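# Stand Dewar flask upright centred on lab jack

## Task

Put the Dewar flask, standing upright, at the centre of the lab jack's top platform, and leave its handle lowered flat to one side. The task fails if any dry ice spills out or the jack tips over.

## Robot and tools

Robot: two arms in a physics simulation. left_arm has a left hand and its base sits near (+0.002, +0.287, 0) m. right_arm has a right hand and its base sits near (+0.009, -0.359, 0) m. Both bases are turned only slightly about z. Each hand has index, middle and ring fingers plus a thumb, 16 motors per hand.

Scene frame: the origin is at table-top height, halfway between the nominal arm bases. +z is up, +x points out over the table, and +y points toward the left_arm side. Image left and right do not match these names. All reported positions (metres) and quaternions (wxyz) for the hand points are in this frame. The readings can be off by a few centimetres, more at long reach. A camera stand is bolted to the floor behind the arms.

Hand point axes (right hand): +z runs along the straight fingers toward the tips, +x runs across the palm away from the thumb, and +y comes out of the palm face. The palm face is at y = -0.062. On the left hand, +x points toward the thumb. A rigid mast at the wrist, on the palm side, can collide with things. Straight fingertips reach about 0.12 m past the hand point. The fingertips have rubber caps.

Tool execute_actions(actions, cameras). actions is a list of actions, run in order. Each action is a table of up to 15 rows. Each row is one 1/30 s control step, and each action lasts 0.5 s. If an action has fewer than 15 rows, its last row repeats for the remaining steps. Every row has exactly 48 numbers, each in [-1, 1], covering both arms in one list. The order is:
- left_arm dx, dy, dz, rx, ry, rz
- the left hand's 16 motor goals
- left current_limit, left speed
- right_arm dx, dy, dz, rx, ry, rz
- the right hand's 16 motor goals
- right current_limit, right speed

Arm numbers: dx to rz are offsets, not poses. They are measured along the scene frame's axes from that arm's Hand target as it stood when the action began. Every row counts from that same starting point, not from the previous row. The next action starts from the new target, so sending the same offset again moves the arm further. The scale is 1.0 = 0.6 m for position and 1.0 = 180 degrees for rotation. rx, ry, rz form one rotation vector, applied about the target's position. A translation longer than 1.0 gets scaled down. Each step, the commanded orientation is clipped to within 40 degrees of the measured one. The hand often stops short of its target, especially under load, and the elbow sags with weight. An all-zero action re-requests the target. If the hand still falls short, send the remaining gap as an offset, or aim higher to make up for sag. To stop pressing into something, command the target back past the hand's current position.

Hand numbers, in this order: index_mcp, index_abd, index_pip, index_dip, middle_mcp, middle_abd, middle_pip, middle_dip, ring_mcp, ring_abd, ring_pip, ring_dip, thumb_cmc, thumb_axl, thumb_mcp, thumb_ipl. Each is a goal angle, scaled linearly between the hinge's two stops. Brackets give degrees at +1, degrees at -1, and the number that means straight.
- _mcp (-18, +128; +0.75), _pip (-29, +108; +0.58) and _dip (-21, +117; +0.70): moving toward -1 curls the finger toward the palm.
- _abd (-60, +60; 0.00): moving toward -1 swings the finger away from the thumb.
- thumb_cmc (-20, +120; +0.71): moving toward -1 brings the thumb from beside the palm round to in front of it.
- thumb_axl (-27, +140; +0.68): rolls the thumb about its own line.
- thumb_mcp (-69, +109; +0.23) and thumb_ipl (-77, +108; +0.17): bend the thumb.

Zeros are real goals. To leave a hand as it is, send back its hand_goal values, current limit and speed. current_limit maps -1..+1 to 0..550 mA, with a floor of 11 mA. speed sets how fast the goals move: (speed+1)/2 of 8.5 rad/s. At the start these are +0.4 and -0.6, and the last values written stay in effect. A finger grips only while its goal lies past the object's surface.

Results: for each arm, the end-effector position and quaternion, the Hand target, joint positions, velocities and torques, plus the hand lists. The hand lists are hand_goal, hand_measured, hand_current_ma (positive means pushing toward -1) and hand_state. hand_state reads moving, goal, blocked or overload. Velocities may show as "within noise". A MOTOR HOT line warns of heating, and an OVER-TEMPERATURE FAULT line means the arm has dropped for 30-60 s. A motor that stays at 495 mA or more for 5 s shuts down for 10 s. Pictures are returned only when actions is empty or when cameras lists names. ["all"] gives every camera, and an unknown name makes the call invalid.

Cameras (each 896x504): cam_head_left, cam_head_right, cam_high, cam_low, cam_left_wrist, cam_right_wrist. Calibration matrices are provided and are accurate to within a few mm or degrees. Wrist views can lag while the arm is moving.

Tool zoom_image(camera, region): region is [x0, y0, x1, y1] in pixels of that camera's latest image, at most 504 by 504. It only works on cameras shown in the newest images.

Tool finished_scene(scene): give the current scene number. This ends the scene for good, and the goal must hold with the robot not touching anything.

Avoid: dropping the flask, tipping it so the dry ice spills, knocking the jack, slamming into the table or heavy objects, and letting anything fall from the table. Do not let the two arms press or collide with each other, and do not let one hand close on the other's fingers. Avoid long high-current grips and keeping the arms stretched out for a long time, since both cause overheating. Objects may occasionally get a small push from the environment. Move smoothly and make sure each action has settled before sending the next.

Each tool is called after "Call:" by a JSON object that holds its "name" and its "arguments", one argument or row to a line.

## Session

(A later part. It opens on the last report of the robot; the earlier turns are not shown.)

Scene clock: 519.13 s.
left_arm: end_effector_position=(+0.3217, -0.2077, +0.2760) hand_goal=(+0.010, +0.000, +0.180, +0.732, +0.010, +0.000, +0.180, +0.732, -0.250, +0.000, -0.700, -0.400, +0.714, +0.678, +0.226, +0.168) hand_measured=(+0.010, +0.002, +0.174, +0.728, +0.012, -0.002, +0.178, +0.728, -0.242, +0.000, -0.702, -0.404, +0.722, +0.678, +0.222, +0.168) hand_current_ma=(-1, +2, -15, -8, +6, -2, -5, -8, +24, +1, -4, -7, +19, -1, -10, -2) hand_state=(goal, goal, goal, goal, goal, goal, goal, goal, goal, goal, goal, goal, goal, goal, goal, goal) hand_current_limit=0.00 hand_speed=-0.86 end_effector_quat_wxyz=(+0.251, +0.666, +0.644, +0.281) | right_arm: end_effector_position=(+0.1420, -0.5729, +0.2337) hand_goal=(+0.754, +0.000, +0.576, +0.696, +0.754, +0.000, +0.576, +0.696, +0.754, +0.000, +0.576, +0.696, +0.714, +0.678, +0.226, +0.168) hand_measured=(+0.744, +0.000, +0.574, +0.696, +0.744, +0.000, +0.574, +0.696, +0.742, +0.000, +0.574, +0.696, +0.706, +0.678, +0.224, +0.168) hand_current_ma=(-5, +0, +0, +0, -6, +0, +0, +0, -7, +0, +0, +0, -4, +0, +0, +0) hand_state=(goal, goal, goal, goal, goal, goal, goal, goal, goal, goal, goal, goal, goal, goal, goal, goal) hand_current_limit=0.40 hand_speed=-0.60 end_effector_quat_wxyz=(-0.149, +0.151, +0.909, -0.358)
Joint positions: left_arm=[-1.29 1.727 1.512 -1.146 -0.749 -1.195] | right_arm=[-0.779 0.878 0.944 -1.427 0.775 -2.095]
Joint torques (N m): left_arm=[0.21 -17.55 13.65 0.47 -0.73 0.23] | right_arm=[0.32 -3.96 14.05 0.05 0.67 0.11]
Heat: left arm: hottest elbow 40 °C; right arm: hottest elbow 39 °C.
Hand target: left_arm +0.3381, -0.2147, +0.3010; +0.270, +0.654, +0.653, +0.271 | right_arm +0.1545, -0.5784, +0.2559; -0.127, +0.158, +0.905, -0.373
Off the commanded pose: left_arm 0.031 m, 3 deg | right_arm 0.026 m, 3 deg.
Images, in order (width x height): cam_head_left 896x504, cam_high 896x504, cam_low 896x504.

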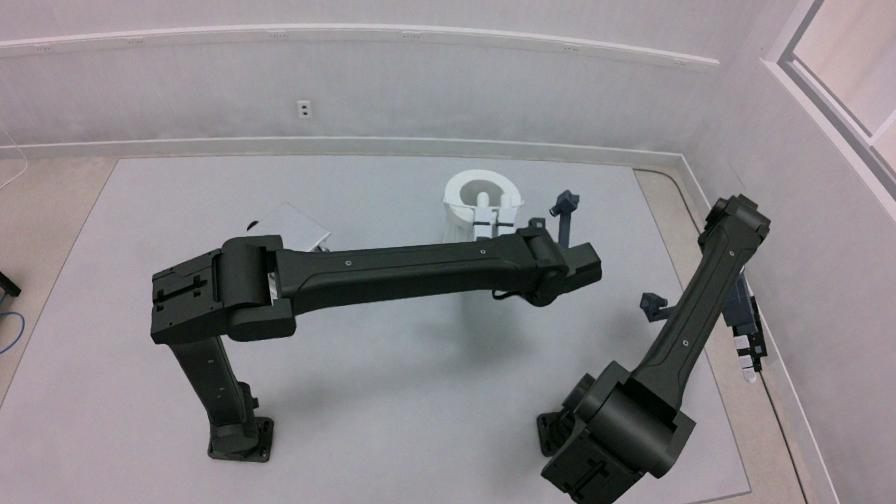

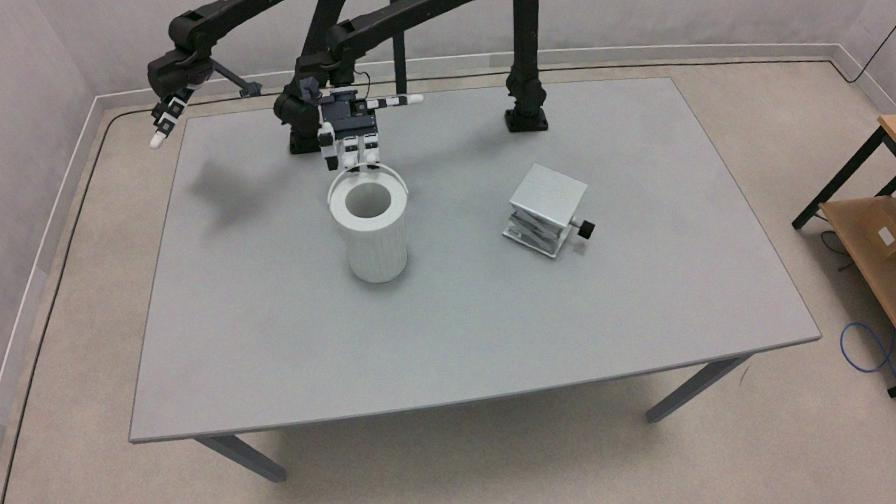

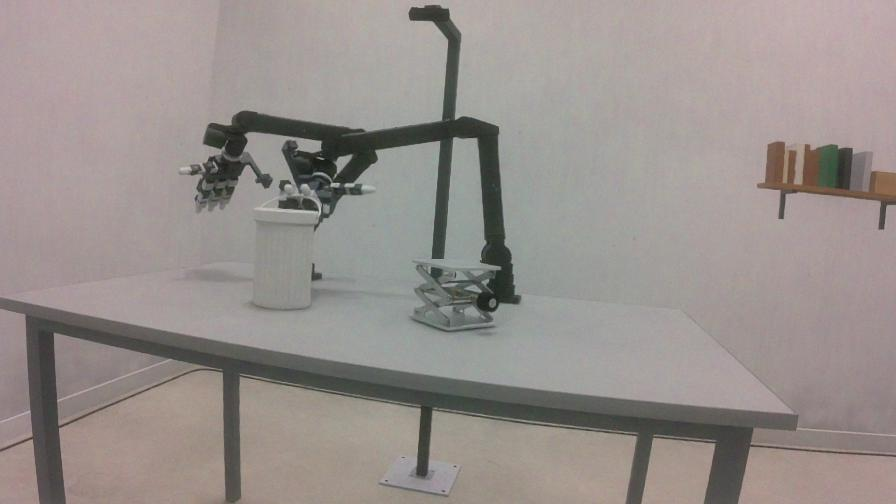

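Call:
{"name": "execute_actions", "arguments": {
  "actions": [
    [[0.035,0.005,-0.005,0,0,0,0.01,0,0.18,0.732,0.01,0,0.18,0.732,-0.25,0,-0.70,-0.4,0.714,0.678,0.226,0.168,0,-0.86,0,0,0,0,0,0,0.754,0,0.576,0.696,0.754,0,0.576,0.696,0.754,0,0.576,0.696,0.714,0.678,0.226,0.168,0.4,-0.6]]
  ],
  "cameras": ["cam_head_left","cam_high","cam_low","cam_left_wrist"]
}}

Call:
{"name": "zoom_image", "arguments": {
  "camera": "cam_head_left",
  "region": [440, 170, 530, 250]
}}

Call:
{"name": "zoom_image", "arguments": {
  "camera": "cam_high",
  "region": [325, 145, 395, 200]
}}

Call:
{"name": "zoom_image", "arguments": {
  "camera": "cam_low",
  "region": [250, 170, 330, 240]
}}

Scene clock: 538.83 s.
left_arm: end_effector_position=(+0.3436, -0.2035, +0.2772) hand_goal=(+0.010, +0.000, +0.180, +0.732, +0.010, +0.000, +0.180, +0.732, -0.250, +0.000, -0.700, -0.400, +0.714, +0.678, +0.226, +0.168) hand_measured=(+0.008, +0.002, +0.170, +0.728, +0.008, -0.004, +0.176, +0.728, -0.242, +0.000, -0.702, -0.404, +0.722, +0.678, +0.222, +0.168) hand_current_ma=(-6, +2, -25, -8, -6, -8, -11, -8, +24, +1, -4, -7, +20, -1, -10, -2) hand_state=(goal, goal, goal, goal, goal, goal, goal, goal, goal, goal, goal, goal, goal, goal, goal, goal) hand_current_limit=0.00 hand_speed=-0.86 end_effector_quat_wxyz=(+0.248, +0.668, +0.642, +0.283) | right_arm: end_effector_position=(+0.1420, -0.5729, +0.2337) hand_goal=(+0.754, +0.000, +0.576, +0.696, +0.754, +0.000, +0.576, +0.696, +0.754, +0.000, +0.576, +0.696, +0.714, +0.678, +0.226, +0.168) hand_measured=(+0.744, +0.000, +0.574, +0.696, +0.744, +0.000, +0.574, +0.696, +0.742, +0.000, +0.574, +0.696, +0.706, +0.678, +0.224, +0.168) hand_current_ma=(-5, +0, +0, +0, -6, +0, +0, +0, -7, +0, +0, +0, -4, +0, +0, +0) hand_state=(goal, goal, goal, goal, goal, goal, goal, goal, goal, goal, goal, goal, goal, goal, goal, goal) hand_current_limit=0.40 hand_speed=-0.60 end_effector_quat_wxyz=(-0.149, +0.151, +0.909, -0.358)
Joint positions: left_arm=[-1.248 1.726 1.512 -1.116 -0.74 -1.136] | right_arm=[-0.779 0.878 0.944 -1.427 0.775 -2.095]
Joint torques (N m): left_arm=[0.09 -17.03 13.46 0.98 -0.64 0.11] | right_arm=[-0.21 -4.54 14.15 -0.02 0.67 0.1]
Heat: left arm: hottest elbow 41 °C; right arm: hottest elbow 39 °C.
Hand target: left_arm +0.3591, -0.2117, +0.2980; +0.270, +0.654, +0.653, +0.271 | right_arm +0.1545, -0.5784, +0.2559; -0.127, +0.158, +0.905, -0.373
Off the commanded pose: left_arm 0.027 m, 3 deg | right_arm 0.026 m, 3 deg.
camera_calibration:
cam_left_wrist: T_world_to_cam=[[-0.436651, -0.749208, -0.49802, 0.1068], [-0.89836, 0.392547, 0.197121, 0.280856], [0.0478119, 0.533474, -0.844464, 0.450102], [0, 0, 0, 1]] pos_world=[0.277424, -0.270351, 0.377921]
Images, in order (width x height): cam_head_left 896x504, cam_high 896x504, cam_low 896x504, cam_left_wrist 896x504.

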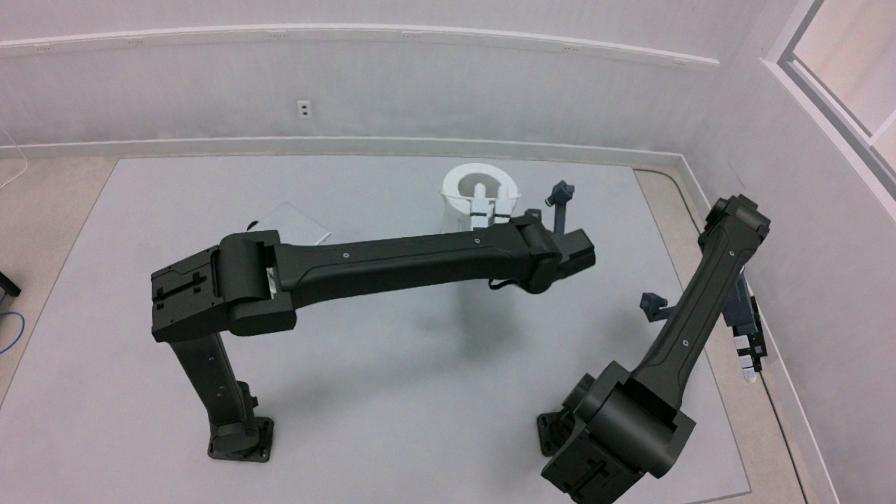

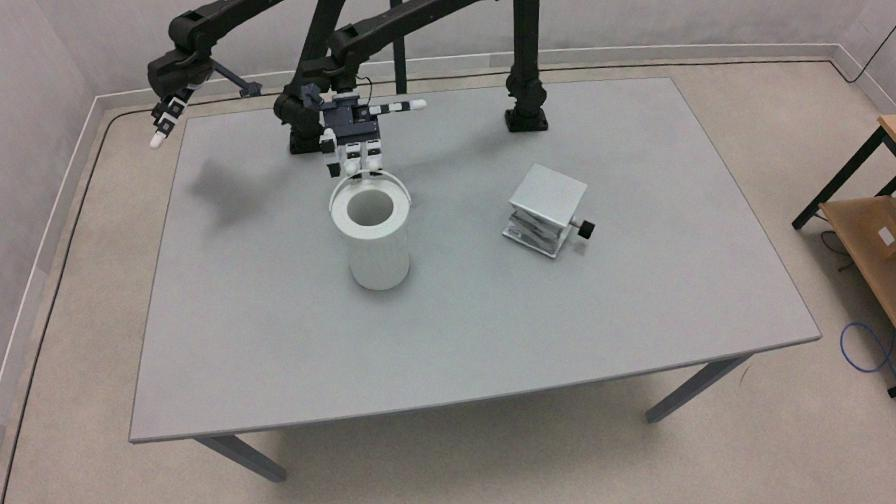

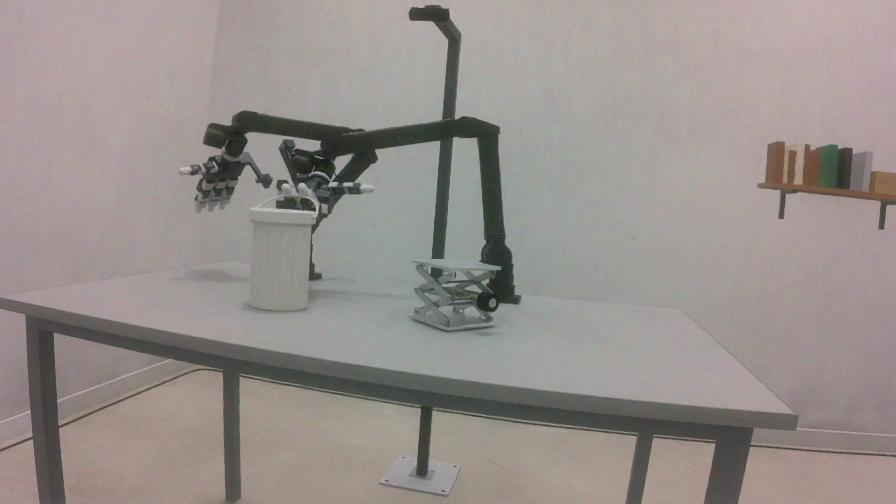

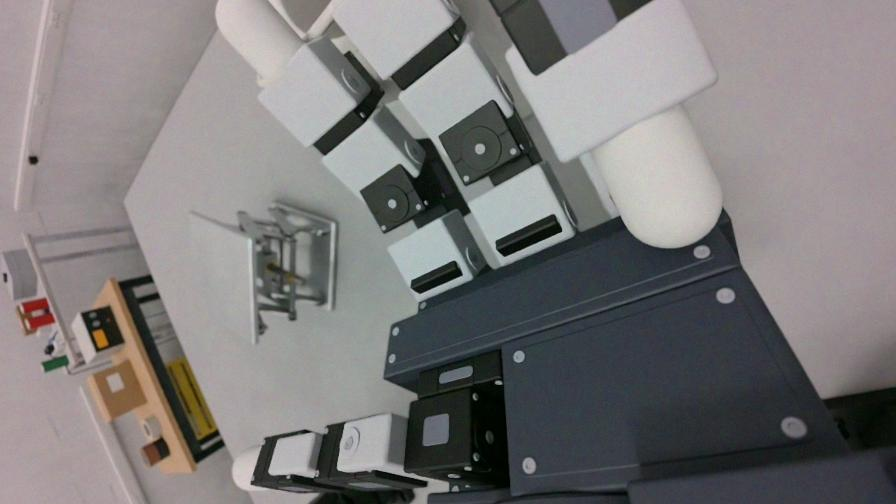

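Scaled by 5.600.

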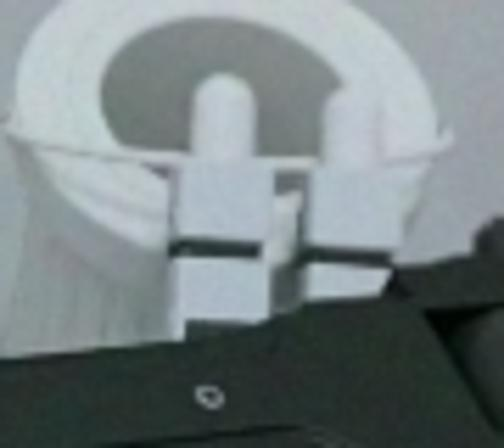

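Scaled by 7.200.

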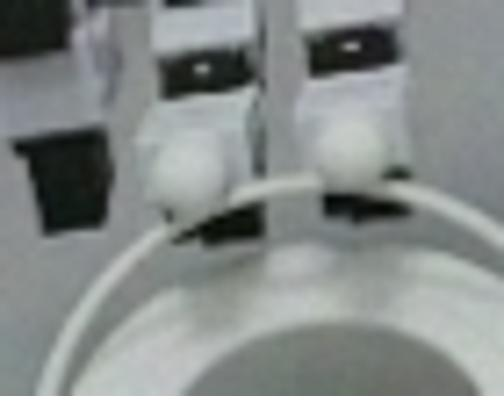

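Scaled by 6.300.

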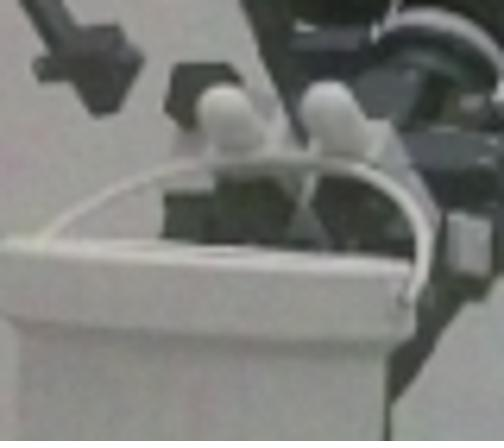

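Call:
{"name": "execute_actions", "arguments": {
  "actions": [
    [[0,0,0,0,0,0,0.452,0,-0.65,1.0,0.452,0,-0.65,1.0,-0.25,0,-0.70,-0.4,0.714,0.678,0.226,0.168,0,-0.8,0,0,0,0,0,0,0.754,0,0.576,0.696,0.754,0,0.576,0.696,0.754,0,0.576,0.696,0.714,0.678,0.226,0.168,0.4,-0.6]],
    [[0,0,0,0,0,0,0.964,0,-0.933,0.739,0.964,0,-0.933,0.739,-0.25,0,-0.70,-0.4,0.714,0.678,0.226,0.168,0,-0.8,0,0,0,0,0,0,0.754,0,0.576,0.696,0.754,0,0.576,0.696,0.754,0,0.576,0.696,0.714,0.678,0.226,0.168,0.4,-0.6]],
    [[0,0,0,0,0,0,1,0,-0.547,0.217,1,0,-0.547,0.217,-0.25,0,-0.70,-0.4,0.714,0.678,0.226,0.168,0,-0.8,0,0,0,0,0,0,0.754,0,0.576,0.696,0.754,0,0.576,0.696,0.754,0,0.576,0.696,0.714,0.678,0.226,0.168,0.4,-0.6]],
    [[0,0,0,0,0,0,1,0,-0.168,-0.29,1,0,-0.168,-0.29,-0.25,0,-0.70,-0.4,0.714,0.678,0.226,0.168,0,-0.8,0,0,0,0,0,0,0.754,0,0.576,0.696,0.754,0,0.576,0.696,0.754,0,0.576,0.696,0.714,0.678,0.226,0.168,0.4,-0.6]],
    [[0,0,0,0,0,0,1,0,0.328,-0.536,1,0,0.328,-0.536,-0.25,0,-0.70,-0.4,0.714,0.678,0.226,0.168,0,-0.8,0,0,0,0,0,0,0.754,0,0.576,0.696,0.754,0,0.576,0.696,0.754,0,0.576,0.696,0.714,0.678,0.226,0.168,0.4,-0.6]]
  ],
  "cameras": ["cam_head_left","cam_head_right","cam_low"]
}}

Call:
{"name": "zoom_image", "arguments": {
  "camera": "cam_head_left",
  "region": [440, 150, 550, 250]
}}

Call:
{"name": "zoom_image", "arguments": {
  "camera": "cam_low",
  "region": [240, 170, 350, 270]
}}

Scene clock: 585.27 s.
left_arm: end_effector_position=(+0.3460, -0.2032, +0.2792) hand_goal=(+1.000, +0.000, +0.328, -0.536, +1.000, +0.000, +0.328, -0.536, -0.250, +0.000, -0.700, -0.400, +0.714, +0.678, +0.226, +0.168) hand_measured=(+1.000, +0.000, +0.326, -0.532, +1.000, -0.004, +0.326, -0.532, -0.242, +0.000, -0.702, -0.404, +0.722, +0.678, +0.222, +0.168) hand_current_ma=(+0, +0, -2, +8, +0, -6, -2, +8, +24, +1, -4, -7, +20, -1, -10, -2) hand_state=(goal, goal, goal, goal, goal, goal, goal, goal, goal, goal, goal, goal, goal, goal, goal, goal) hand_current_limit=0.00 hand_speed=-0.80 end_effector_quat_wxyz=(+0.250, +0.666, +0.645, +0.280) | right_arm: end_effector_position=(+0.1420, -0.5729, +0.2337) hand_goal=(+0.754, +0.000, +0.576, +0.696, +0.754, +0.000, +0.576, +0.696, +0.754, +0.000, +0.576, +0.696, +0.714, +0.678, +0.226, +0.168) hand_measured=(+0.744, +0.000, +0.574, +0.696, +0.744, +0.000, +0.574, +0.696, +0.742, +0.000, +0.574, +0.696, +0.706, +0.678, +0.224, +0.168) hand_current_ma=(-5, +0, +0, +0, -6, +0, +0, +0, -7, +0, +0, +0, -4, +0, +0, +0) hand_state=(goal, goal, goal, goal, goal, goal, goal, goal, goal, goal, goal, goal, goal, goal, goal, goal) hand_current_limit=0.40 hand_speed=-0.60 end_effector_quat_wxyz=(-0.149, +0.151, +0.909, -0.358)
Joint positions: left_arm=[-1.244 1.726 1.519 -1.116 -0.736 -1.137] | right_arm=[-0.779 0.878 0.944 -1.427 0.775 -2.095]
Joint torques (N m): left_arm=[-0.26 -16.97 13.12 0.88 -0.71 0.12] | right_arm=[-0.15 -4.25 14.06 0.06 0.66 0.1]
Heat: left arm: hottest elbow 42 °C; right arm: hottest elbow 40 °C.
Hand target: left_arm +0.3591, -0.2117, +0.2980; +0.270, +0.654, +0.653, +0.271 | right_arm +0.1545, -0.5784, +0.2559; -0.127, +0.158, +0.905, -0.373
Off the commanded pose: left_arm 0.024 m, 3 deg | right_arm 0.026 m, 3 deg.
Images, in order (width x height): cam_head_left 896x504, cam_head_right 896x504, cam_low 896x504.

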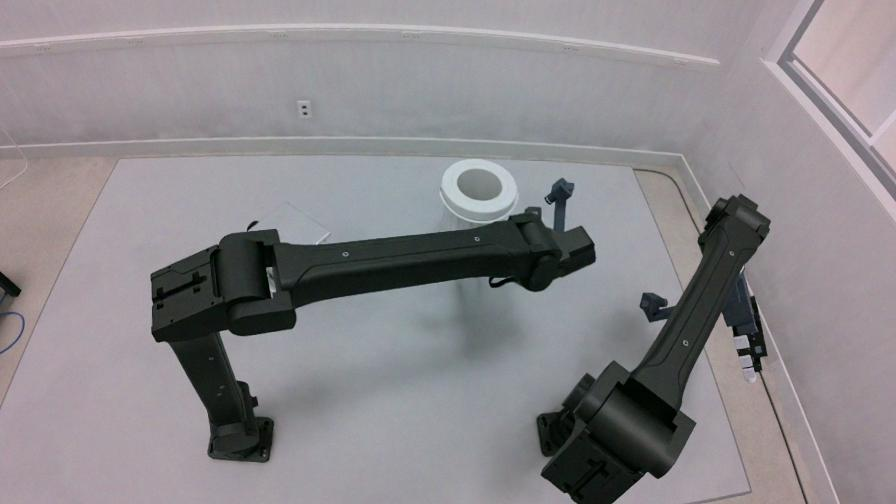

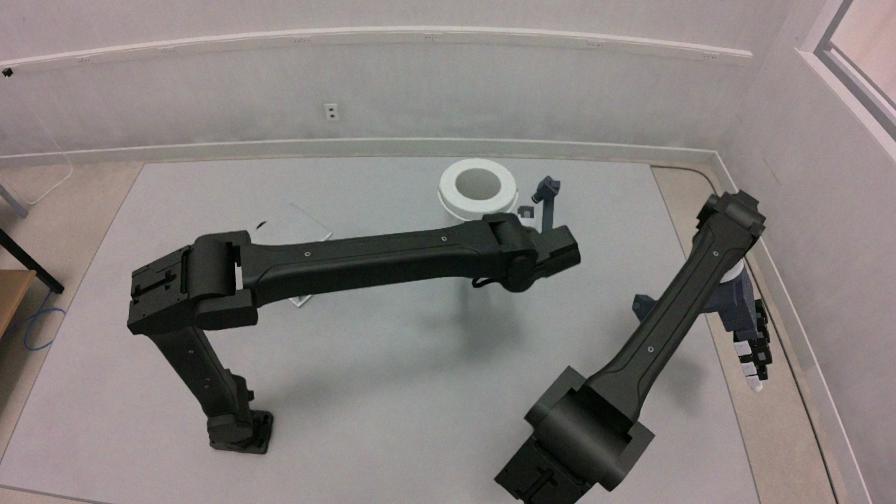

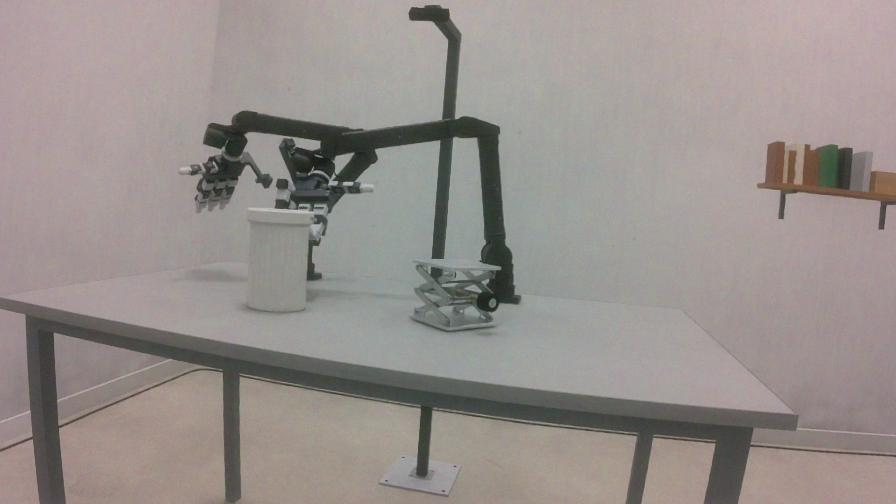

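Scaled by 4.582.

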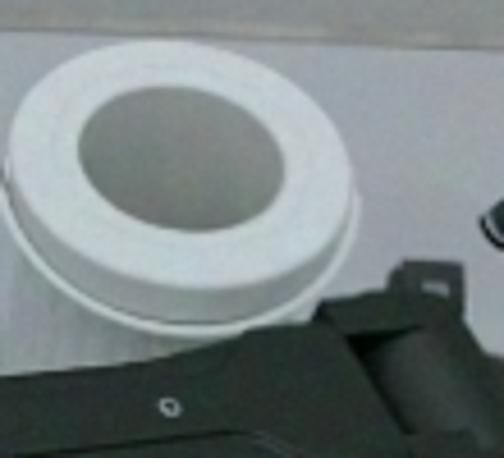

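Scaled by 4.582.

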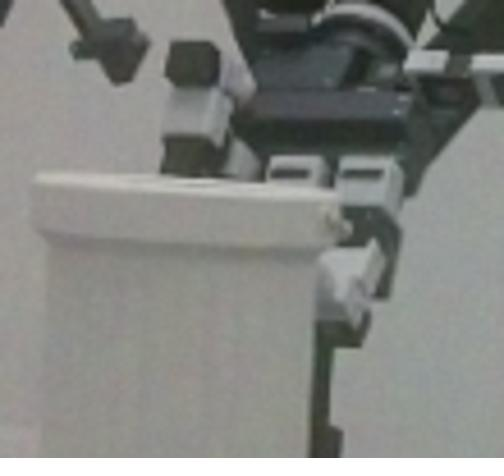

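Call:
{"name": "execute_actions", "arguments": {
  "actions": [
    [[0,0.0,-0.04,0,0,0,1,0,0.328,-0.536,1,0,0.328,-0.536,-0.25,0,-0.70,-0.4,0.714,0.678,0.226,0.168,0,-0.8,0,0,0,0,0,0,0.754,0,0.576,0.696,0.754,0,0.576,0.696,0.754,0,0.576,0.696,0.714,0.678,0.226,0.168,0.4,-0.6]],
    [[0,0,-0.04,0,0,0,1,0,0.328,-0.536,1,0,0.328,-0.536,-0.25,0,-0.70,-0.4,0.714,0.678,0.226,0.168,0,-0.8,0,0,0,0,0,0,0.754,0,0.576,0.696,0.754,0,0.576,0.696,0.754,0,0.576,0.696,0.714,0.678,0.226,0.168,0.4,-0.6]]
  ],
  "cameras": ["cam_head_left","cam_left_wrist","cam_low"]
}}

Call:
{"name": "zoom_image", "arguments": {
  "camera": "cam_left_wrist",
  "region": [200, 0, 500, 180]
}}

Call:
{"name": "zoom_image", "arguments": {
  "camera": "cam_low",
  "region": [240, 170, 350, 270]
}}

Scene clock: 600.27 s.
left_arm: end_effector_position=(+0.3493, -0.2138, +0.2565) hand_goal=(+1.000, +0.000, +0.328, -0.536, +1.000, +0.000, +0.328, -0.536, -0.250, +0.000, -0.700, -0.400, +0.714, +0.678, +0.226, +0.168) hand_measured=(+1.000, +0.000, +0.326, -0.532, +1.000, -0.002, +0.328, -0.532, -0.242, +0.000, -0.702, -0.404, +0.722, +0.678, +0.222, +0.168) hand_current_ma=(+0, +0, -2, +7, +0, -4, -2, +8, +24, +1, -4, -7, +20, -1, -10, -2) hand_state=(goal, goal, goal, goal, goal, goal, goal, goal, goal, goal, goal, goal, goal, goal, goal, goal) hand_current_limit=0.00 hand_speed=-0.80 end_effector_quat_wxyz=(+0.272, +0.657, +0.650, +0.268) | right_arm: end_effector_position=(+0.1420, -0.5729, +0.2337) hand_goal=(+0.754, +0.000, +0.576, +0.696, +0.754, +0.000, +0.576, +0.696, +0.754, +0.000, +0.576, +0.696, +0.714, +0.678, +0.226, +0.168) hand_measured=(+0.744, +0.000, +0.574, +0.696, +0.744, +0.000, +0.574, +0.696, +0.742, +0.000, +0.574, +0.696, +0.706, +0.678, +0.224, +0.168) hand_current_ma=(-5, +0, +0, +0, -6, +0, +0, +0, -7, +0, +0, +0, -4, +0, +0, +0) hand_state=(goal, goal, goal, goal, goal, goal, goal, goal, goal, goal, goal, goal, goal, goal, goal, goal) hand_current_limit=0.40 hand_speed=-0.60 end_effector_quat_wxyz=(-0.149, +0.151, +0.909, -0.358)
Joint positions: left_arm=[-1.244 1.75 1.483 -1.001 -0.735 -1.137] | right_arm=[-0.779 0.878 0.944 -1.427 0.775 -2.095]
Joint torques (N m): left_arm=[-0.26 -17.08 8.83 1.14 -0.69 0.13] | right_arm=[-0.03 -4.48 14.02 0.05 0.68 0.1]
Heat: left arm: hottest elbow 41 °C; right arm: hottest elbow 40 °C.
Hand target: left_arm +0.3591, -0.2117, +0.2500; +0.270, +0.654, +0.653, +0.271 | right_arm +0.1545, -0.5784, +0.2559; -0.127, +0.158, +0.905, -0.373
Off the commanded pose: left_arm 0.012 m, 1 deg | right_arm 0.026 m, 3 deg.
camera_calibration:
cam_left_wrist: T_world_to_cam=[[-0.426535, -0.780206, -0.457544, 0.0706761], [-0.902628, 0.399457, 0.1603, 0.306583], [0.0577024, 0.481365, -0.874619, 0.431004], [0, 0, 0, 1]] pos_world=[0.282006, -0.274795, 0.360156]
Images, in order (width x height): cam_head_left 896x504, cam_low 896x504, cam_left_wrist 896x504.

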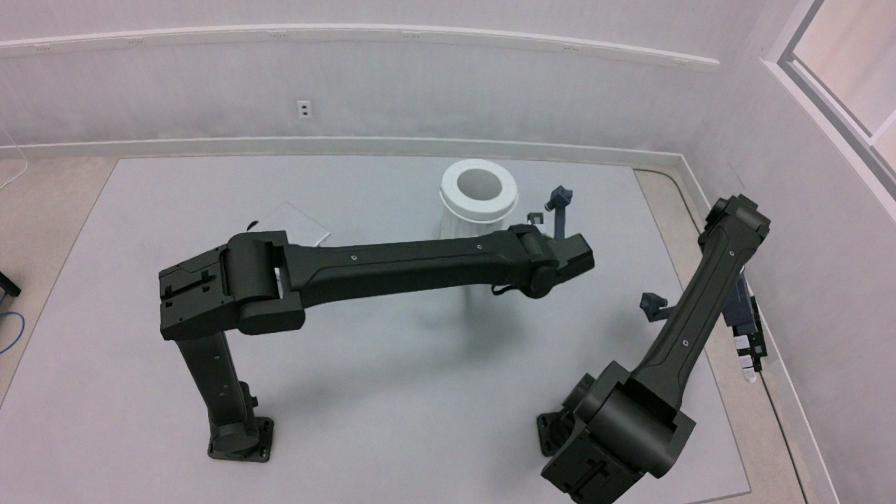

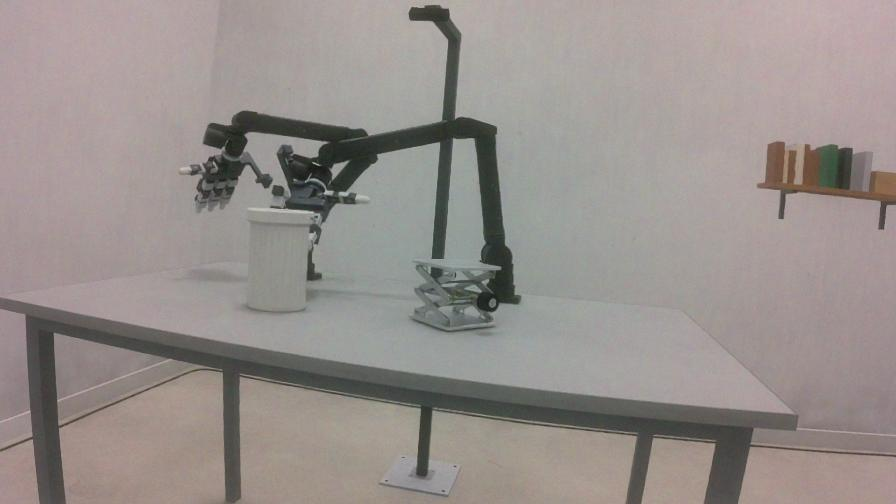

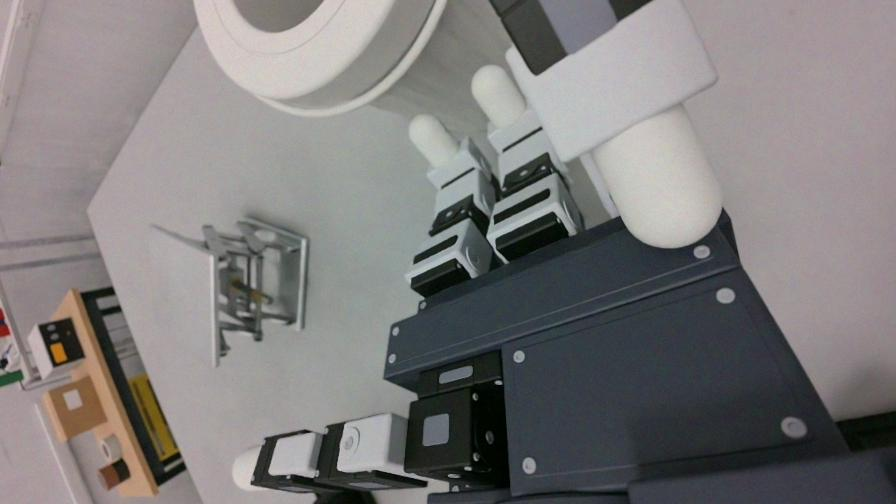

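Scaled by 1.680.

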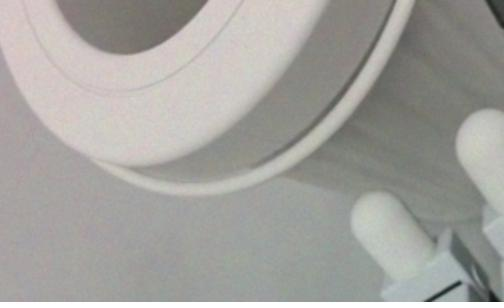

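Scaled by 4.582.

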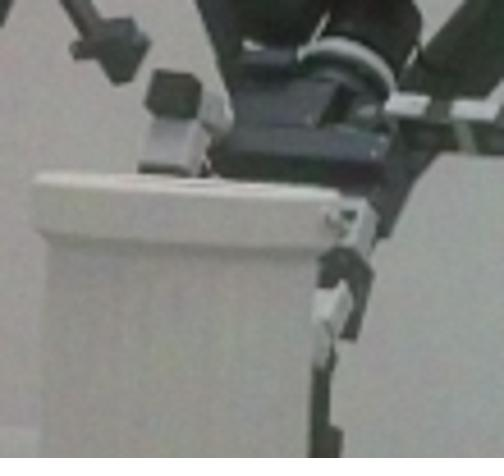

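Call:
{"name": "execute_actions", "arguments": {
  "actions": [
    [[0,0.03,0.0,0,0,0,1,0,0.328,-0.536,1,0,0.328,-0.536,-0.25,0,-0.70,-0.4,0.714,0.678,0.226,0.168,0,-0.8,0,0,0,0,0,0,0.754,0,0.576,0.696,0.754,0,0.576,0.696,0.754,0,0.576,0.696,0.714,0.678,0.226,0.168,0.4,-0.6]]
  ],
  "cameras": ["cam_left_wrist"]
}}

Scene clock: 608.03 s.
left_arm: end_effector_position=(+0.3542, -0.1954, +0.2468) hand_goal=(+1.000, +0.000, +0.328, -0.536, +1.000, +0.000, +0.328, -0.536, -0.250, +0.000, -0.700, -0.400, +0.714, +0.678, +0.226, +0.168) hand_measured=(+1.000, +0.000, +0.326, -0.532, +1.000, -0.002, +0.328, -0.532, -0.242, +0.000, -0.702, -0.404, +0.722, +0.678, +0.222, +0.168) hand_current_ma=(+0, +0, -2, +7, +0, -4, -2, +8, +24, +1, -4, -7, +20, -1, -10, -2) hand_state=(goal, goal, goal, goal, goal, goal, goal, goal, goal, goal, goal, goal, goal, goal, goal, goal) hand_current_limit=0.00 hand_speed=-0.80 end_effector_quat_wxyz=(+0.265, +0.655, +0.653, +0.273) | right_arm: end_effector_position=(+0.1420, -0.5729, +0.2337) hand_goal=(+0.754, +0.000, +0.576, +0.696, +0.754, +0.000, +0.576, +0.696, +0.754, +0.000, +0.576, +0.696, +0.714, +0.678, +0.226, +0.168) hand_measured=(+0.744, +0.000, +0.574, +0.696, +0.744, +0.000, +0.574, +0.696, +0.742, +0.000, +0.574, +0.696, +0.706, +0.678, +0.224, +0.168) hand_current_ma=(-5, +0, +0, +0, -6, +0, +0, +0, -7, +0, +0, +0, -4, +0, +0, +0) hand_state=(goal, goal, goal, goal, goal, goal, goal, goal, goal, goal, goal, goal, goal, goal, goal, goal) hand_current_limit=0.40 hand_speed=-0.60 end_effector_quat_wxyz=(-0.149, +0.151, +0.909, -0.358)
Joint positions: left_arm=[-1.225 1.726 1.425 -0.975 -0.733 -1.128] | right_arm=[-0.779 0.878 0.944 -1.427 0.775 -2.095]
Joint torques (N m): left_arm=[-0.32 -17.96 8.75 1.09 -0.68 0.17] | right_arm=[-0.56 -4.37 14.02 -0.01 0.67 0.09]
Heat: left arm: hottest elbow 41 °C; right arm: hottest elbow 40 °C.
Hand target: left_arm +0.3591, -0.1937, +0.2500; +0.270, +0.654, +0.653, +0.271 | right_arm +0.1545, -0.5784, +0.2559; -0.127, +0.158, +0.905, -0.373
Off the commanded pose: left_arm 0.006 m, 1 deg | right_arm 0.026 m, 3 deg.
camera_calibration:
cam_left_wrist: T_world_to_cam=[[-0.419376, -0.778892, -0.466317, 0.0825848], [-0.906495, 0.386966, 0.168893, 0.302007], [0.0488995, 0.493543, -0.868346, 0.417307], [0, 0, 0, 1]] pos_world=[0.287996, -0.258501, 0.34987]
Images, in order (width x height): cam_left_wrist 896x504.

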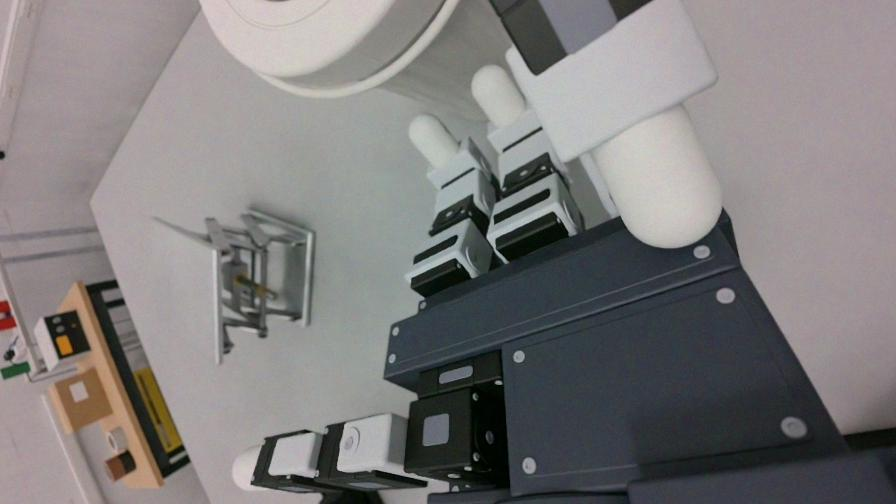

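Call:
{"name": "execute_actions", "arguments": {
  "actions": [
    [[-0.02,0.0,0.05,0,0,0,1,0,0.328,-0.536,1,0,0.328,-0.536,-0.25,0,-0.70,-0.4,0.714,0.678,0.226,0.168,0,-0.8,0,0,0,0,0,0,0.754,0,0.576,0.696,0.754,0,0.576,0.696,0.754,0,0.576,0.696,0.714,0.678,0.226,0.168,0.4,-0.6]],
    [[0,0.0,0.02,0,0,0,1,0,0.328,-0.536,1,0,0.328,-0.536,-0.25,0,-0.70,-0.4,0.714,0.678,0.226,0.168,0,-0.8,0,0,0,0,0,0,0.754,0,0.576,0.696,0.754,0,0.576,0.696,0.754,0,0.576,0.696,0.714,0.678,0.226,0.168,0.4,-0.6]]
  ],
  "cameras": []
}}

Scene clock: 638.93 s.
left_arm: end_effector_position=(+0.3479, -0.1791, +0.2612) hand_goal=(+1.000, +0.000, +0.328, -0.536, +1.000, +0.000, +0.328, -0.536, -0.250, +0.000, -0.700, -0.400, +0.714, +0.678, +0.226, +0.168) hand_measured=(+1.000, +0.000, +0.328, -0.532, +1.000, -0.002, +0.328, -0.532, -0.242, +0.000, -0.702, -0.404, +0.722, +0.678, +0.222, +0.168) hand_current_ma=(+0, +0, -2, +7, +0, -4, -1, +8, +24, +1, -4, -7, +20, -1, -10, -2) hand_state=(goal, goal, goal, goal, goal, goal, goal, goal, goal, goal, goal, goal, goal, goal, goal, goal) hand_current_limit=0.00 hand_speed=-0.80 end_effector_quat_wxyz=(+0.240, +0.664, +0.648, +0.284) | right_arm: end_effector_position=(+0.1420, -0.5729, +0.2337) hand_goal=(+0.754, +0.000, +0.576, +0.696, +0.754, +0.000, +0.576, +0.696, +0.754, +0.000, +0.576, +0.696, +0.714, +0.678, +0.226, +0.168) hand_measured=(+0.744, +0.000, +0.574, +0.696, +0.744, +0.000, +0.574, +0.696, +0.742, +0.000, +0.574, +0.696, +0.706, +0.678, +0.224, +0.168) hand_current_ma=(-5, +0, +0, +0, -6, +0, +0, +0, -7, +0, +0, +0, -4, +0, +0, +0) hand_state=(goal, goal, goal, goal, goal, goal, goal, goal, goal, goal, goal, goal, goal, goal, goal, goal) hand_current_limit=0.40 hand_speed=-0.60 end_effector_quat_wxyz=(-0.149, +0.151, +0.909, -0.358)
Joint positions: left_arm=[-1.227 1.691 1.426 -1.073 -0.733 -1.133] | right_arm=[-0.779 0.878 0.944 -1.427 0.775 -2.095]
Joint torques (N m): left_arm=[-2.08 -17.49 13.7 0.1 -0.92 -0.07] | right_arm=[0.03 -4.66 14.08 0.01 0.67 0.1]
Heat: left arm: hottest elbow 40 °C; right arm: hottest elbow 40 °C.
Hand target: left_arm +0.3471, -0.1937, +0.2920; +0.270, +0.654, +0.653, +0.271 | right_arm +0.1545, -0.5784, +0.2559; -0.127, +0.158, +0.905, -0.373
Off the commanded pose: left_arm 0.034 m, 4 deg | right_arm 0.026 m, 3 deg.
No camera images: "cameras" was empty.

Call:
{"name": "execute_actions", "arguments": {
  "actions": [
    [[0.005,-0.035,0.0,0,0,0,1,0,0.328,-0.536,1,0,0.328,-0.536,-0.25,0,-0.70,-0.4,0.714,0.678,0.226,0.168,0,-0.8,0,0,0,0,0,0,0.754,0,0.576,0.696,0.754,0,0.576,0.696,0.754,0,0.576,0.696,0.714,0.678,0.226,0.168,0.4,-0.6]]
  ],
  "cameras": ["cam_left_wrist","cam_low","cam_high"]
}}

Call:
{"name": "zoom_image", "arguments": {
  "camera": "cam_low",
  "region": [240, 170, 350, 270]
}}

Call:
{"name": "zoom_image", "arguments": {
  "camera": "cam_high",
  "region": [310, 120, 430, 220]
}}

Call:
{"name": "zoom_image", "arguments": {
  "camera": "cam_left_wrist",
  "region": [200, 0, 500, 180]
}}

Scene clock: 645.83 s.
left_arm: end_effector_position=(+0.3537, -0.1962, +0.2787) hand_goal=(+1.000, +0.000, +0.328, -0.536, +1.000, +0.000, +0.328, -0.536, -0.250, +0.000, -0.700, -0.400, +0.714, +0.678, +0.226, +0.168) hand_measured=(+1.000, +0.000, +0.328, -0.532, +1.000, -0.002, +0.328, -0.532, -0.242, +0.000, -0.702, -0.404, +0.722, +0.678, +0.222, +0.168) hand_current_ma=(+0, +0, -1, +7, +0, -4, -1, +8, +24, +1, -4, -7, +20, -1, -10, -2) hand_state=(goal, goal, goal, goal, goal, goal, goal, goal, goal, goal, goal, goal, goal, goal, goal, goal) hand_current_limit=0.00 hand_speed=-0.80 end_effector_quat_wxyz=(+0.254, +0.657, +0.654, +0.277) | right_arm: end_effector_position=(+0.1420, -0.5729, +0.2337) hand_goal=(+0.754, +0.000, +0.576, +0.696, +0.754, +0.000, +0.576, +0.696, +0.754, +0.000, +0.576, +0.696, +0.714, +0.678, +0.226, +0.168) hand_measured=(+0.744, +0.000, +0.574, +0.696, +0.744, +0.000, +0.574, +0.696, +0.742, +0.000, +0.574, +0.696, +0.706, +0.678, +0.224, +0.168) hand_current_ma=(-5, +0, +0, +0, -6, +0, +0, +0, -7, +0, +0, +0, -4, +0, +0, +0) hand_state=(goal, goal, goal, goal, goal, goal, goal, goal, goal, goal, goal, goal, goal, goal, goal, goal) hand_current_limit=0.40 hand_speed=-0.60 end_effector_quat_wxyz=(-0.149, +0.151, +0.909, -0.358)
Joint positions: left_arm=[-1.227 1.718 1.506 -1.096 -0.733 -1.142] | right_arm=[-0.779 0.878 0.944 -1.427 0.775 -2.095]
Joint torques (N m): left_arm=[-2.55 -15.68 13.41 0.17 -1 -0.06] | right_arm=[0.21 -4.66 14.06 0.08 0.69 0.11]
Heat: left arm: hottest elbow 41 °C; right arm: hottest elbow 40 °C.
Hand target: left_arm +0.3501, -0.2147, +0.2920; +0.270, +0.654, +0.653, +0.271 | right_arm +0.1545, -0.5784, +0.2559; -0.127, +0.158, +0.905, -0.373
Off the commanded pose: left_arm 0.023 m, 2 deg | right_arm 0.026 m, 3 deg.
camera_calibration:
cam_left_wrist: T_world_to_cam=[[-0.417641, -0.77249, -0.478367, 0.10067], [-0.907895, 0.37571, 0.185929, 0.289925], [0.0360992, 0.511958, -0.858252, 0.450728], [0, 0, 0, 1]] pos_world=[0.288995, -0.261915, 0.38109]
Images, in order (width x height): cam_high 896x504, cam_low 896x504, cam_left_wrist 896x504.

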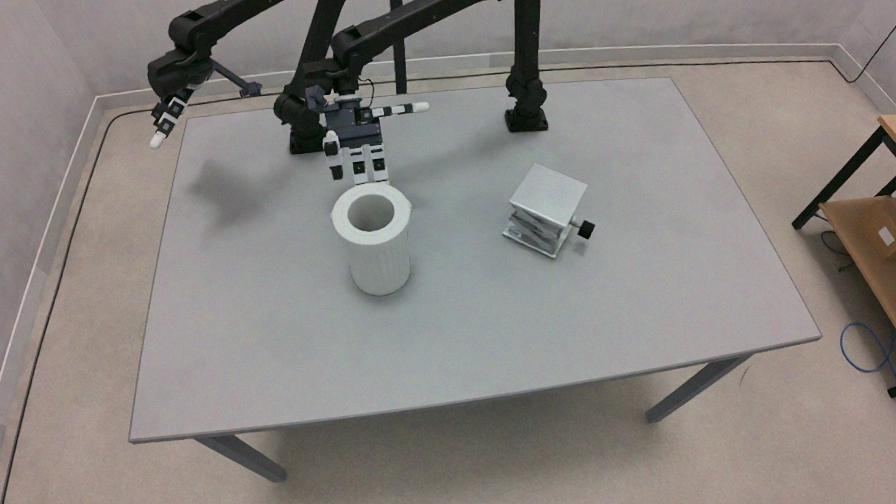

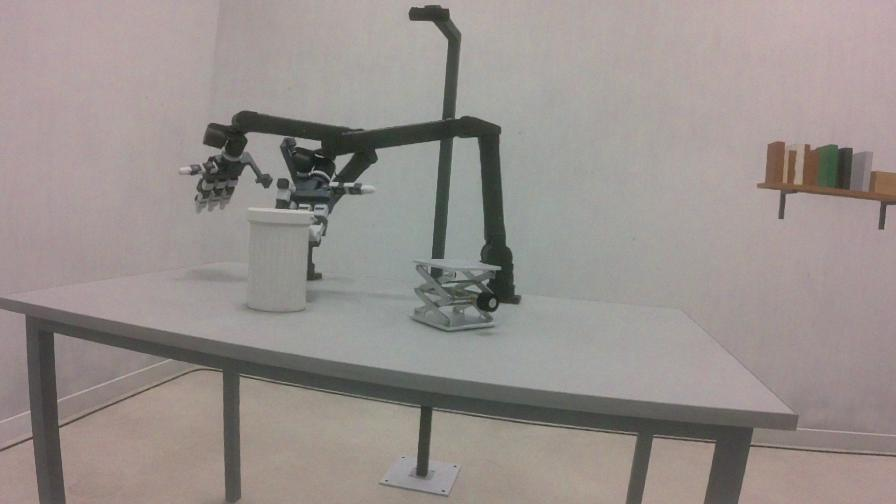

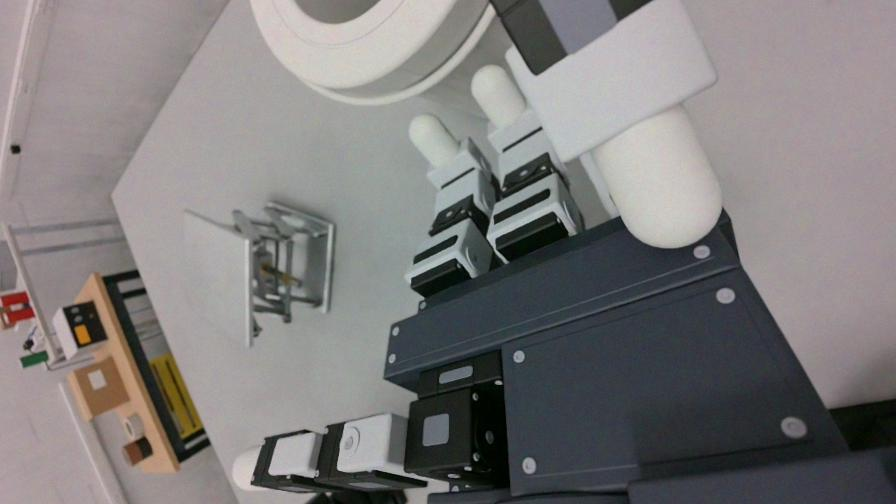

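Scaled by 4.582.

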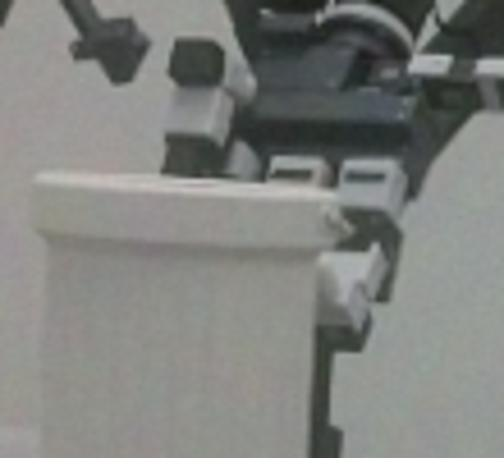

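Scaled by 4.200.

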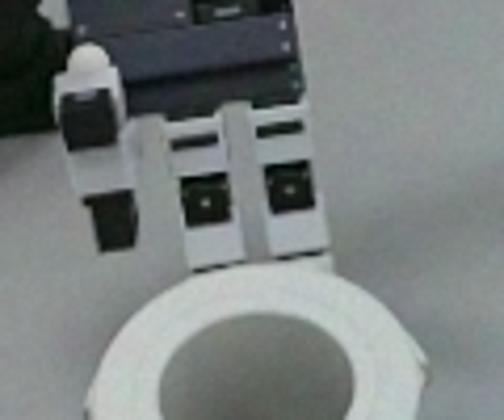

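Scaled by 1.680.

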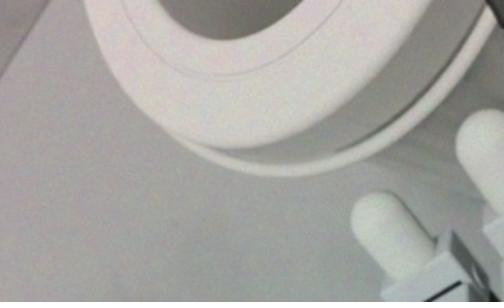

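Call:
{"name": "execute_actions", "arguments": {
  "actions": [
    [[0,0.0,0.0,0,0,0,0.973,0,0.46,-0.029,0.973,0,0.46,-0.029,-0.25,0,-0.70,-0.4,0.714,0.678,0.226,0.168,-0.1,-0.8,0,0,0,0,0,0,0.754,0,0.576,0.696,0.754,0,0.576,0.696,0.754,0,0.576,0.696,0.714,0.678,0.226,0.168,0.4,-0.6]],
    [[0,0.0,0.0,0,0,0,0.88,0,0.475,0.2,0.88,0,0.475,0.2,-0.25,0,-0.70,-0.4,0.714,0.678,0.226,0.168,-0.1,-0.9,0,0,0,0,0,0,0.754,0,0.576,0.696,0.754,0,0.576,0.696,0.754,0,0.576,0.696,0.714,0.678,0.226,0.168,0.4,-0.6]]
  ],
  "cameras": ["cam_left_wrist","cam_head_left"]
}}

Call:
{"name": "zoom_image", "arguments": {
  "camera": "cam_left_wrist",
  "region": [330, 0, 530, 130]
}}

Call:
{"name": "zoom_image", "arguments": {
  "camera": "cam_head_left",
  "region": [430, 150, 540, 250]
}}

Scene clock: 682.13 s.
left_arm: end_effector_position=(+0.3537, -0.1962, +0.2787) hand_goal=(+0.880, +0.000, +0.476, +0.200, +0.880, +0.000, +0.476, +0.200, -0.250, +0.000, -0.700, -0.400, +0.714, +0.678, +0.226, +0.168) hand_measured=(+0.892, +0.000, +0.474, +0.198, +0.894, -0.002, +0.474, +0.198, -0.242, +0.000, -0.702, -0.404, +0.722, +0.678, +0.222, +0.168) hand_current_ma=(+35, +0, -2, -5, +41, -4, -2, -5, +24, +1, -4, -7, +20, -1, -10, -2) hand_state=(goal, goal, goal, goal, goal, goal, goal, goal, goal, goal, goal, goal, goal, goal, goal, goal) hand_current_limit=-0.10 hand_speed=-0.90 end_effector_quat_wxyz=(+0.254, +0.657, +0.654, +0.277) | right_arm: end_effector_position=(+0.1420, -0.5729, +0.2337) hand_goal=(+0.754, +0.000, +0.576, +0.696, +0.754, +0.000, +0.576, +0.696, +0.754, +0.000, +0.576, +0.696, +0.714, +0.678, +0.226, +0.168) hand_measured=(+0.744, +0.000, +0.574, +0.696, +0.744, +0.000, +0.574, +0.696, +0.742, +0.000, +0.574, +0.696, +0.706, +0.678, +0.224, +0.168) hand_current_ma=(-5, +0, +0, +0, -6, +0, +0, +0, -7, +0, +0, +0, -4, +0, +0, +0) hand_state=(goal, goal, goal, goal, goal, goal, goal, goal, goal, goal, goal, goal, goal, goal, goal, goal) hand_current_limit=0.40 hand_speed=-0.60 end_effector_quat_wxyz=(-0.149, +0.151, +0.909, -0.358)
Joint positions: left_arm=[-1.227 1.718 1.506 -1.096 -0.733 -1.142] | right_arm=[-0.779 0.878 0.944 -1.427 0.775 -2.095]
Joint torques (N m): left_arm=[-2.55 -15.68 13.42 0.17 -1.02 -0.07] | right_arm=[-0.32 -4.54 14.12 -0.02 0.67 0.09]
Heat: left arm: hottest elbow 42 °C; right arm: hottest elbow 41 °C.
Hand target: left_arm +0.3501, -0.2147, +0.2920; +0.270, +0.654, +0.653, +0.271 | right_arm +0.1545, -0.5784, +0.2559; -0.127, +0.158, +0.905, -0.373
Off the commanded pose: left_arm 0.023 m, 2 deg | right_arm 0.026 m, 3 deg.
camera_calibration:
cam_left_wrist: T_world_to_cam=[[-0.417641, -0.77249, -0.478367, 0.10067], [-0.907895, 0.37571, 0.185929, 0.289925], [0.0360992, 0.511958, -0.858252, 0.450728], [0, 0, 0, 1]] pos_world=[0.288995, -0.261915, 0.38109]
Images, in order (width x height): cam_head_left 896x504, cam_left_wrist 896x504.

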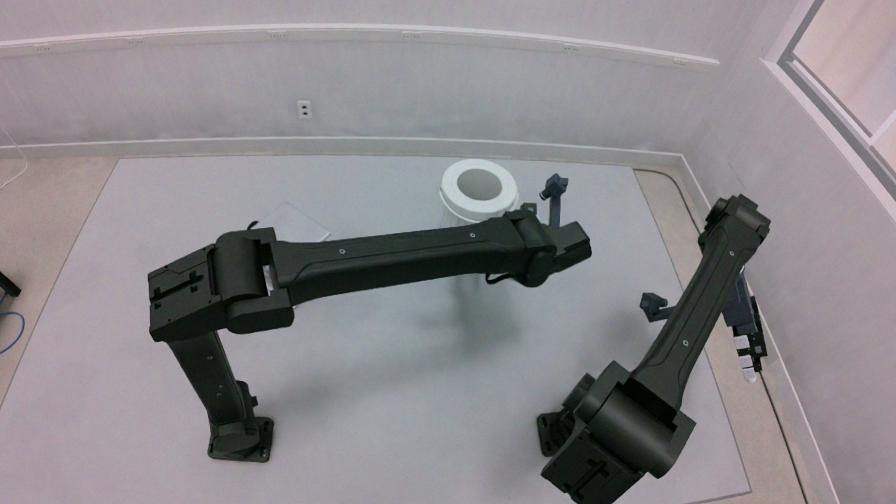

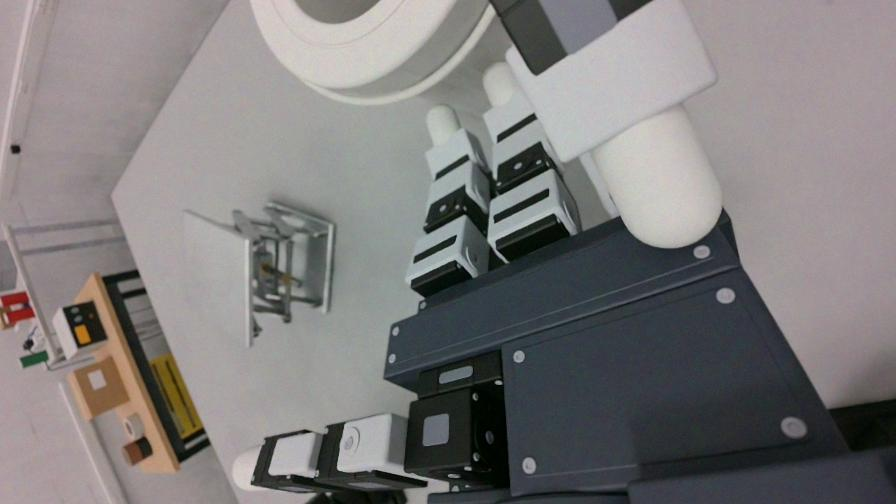

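Scaled by 2.520.

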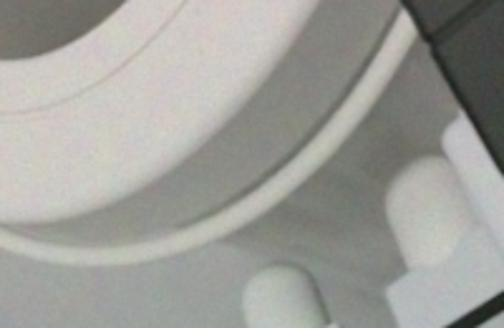

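Scaled by 4.582.

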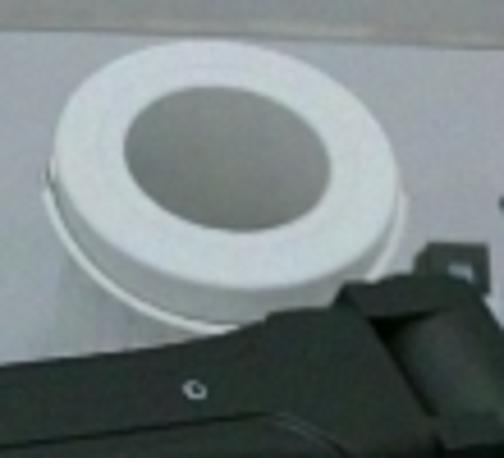

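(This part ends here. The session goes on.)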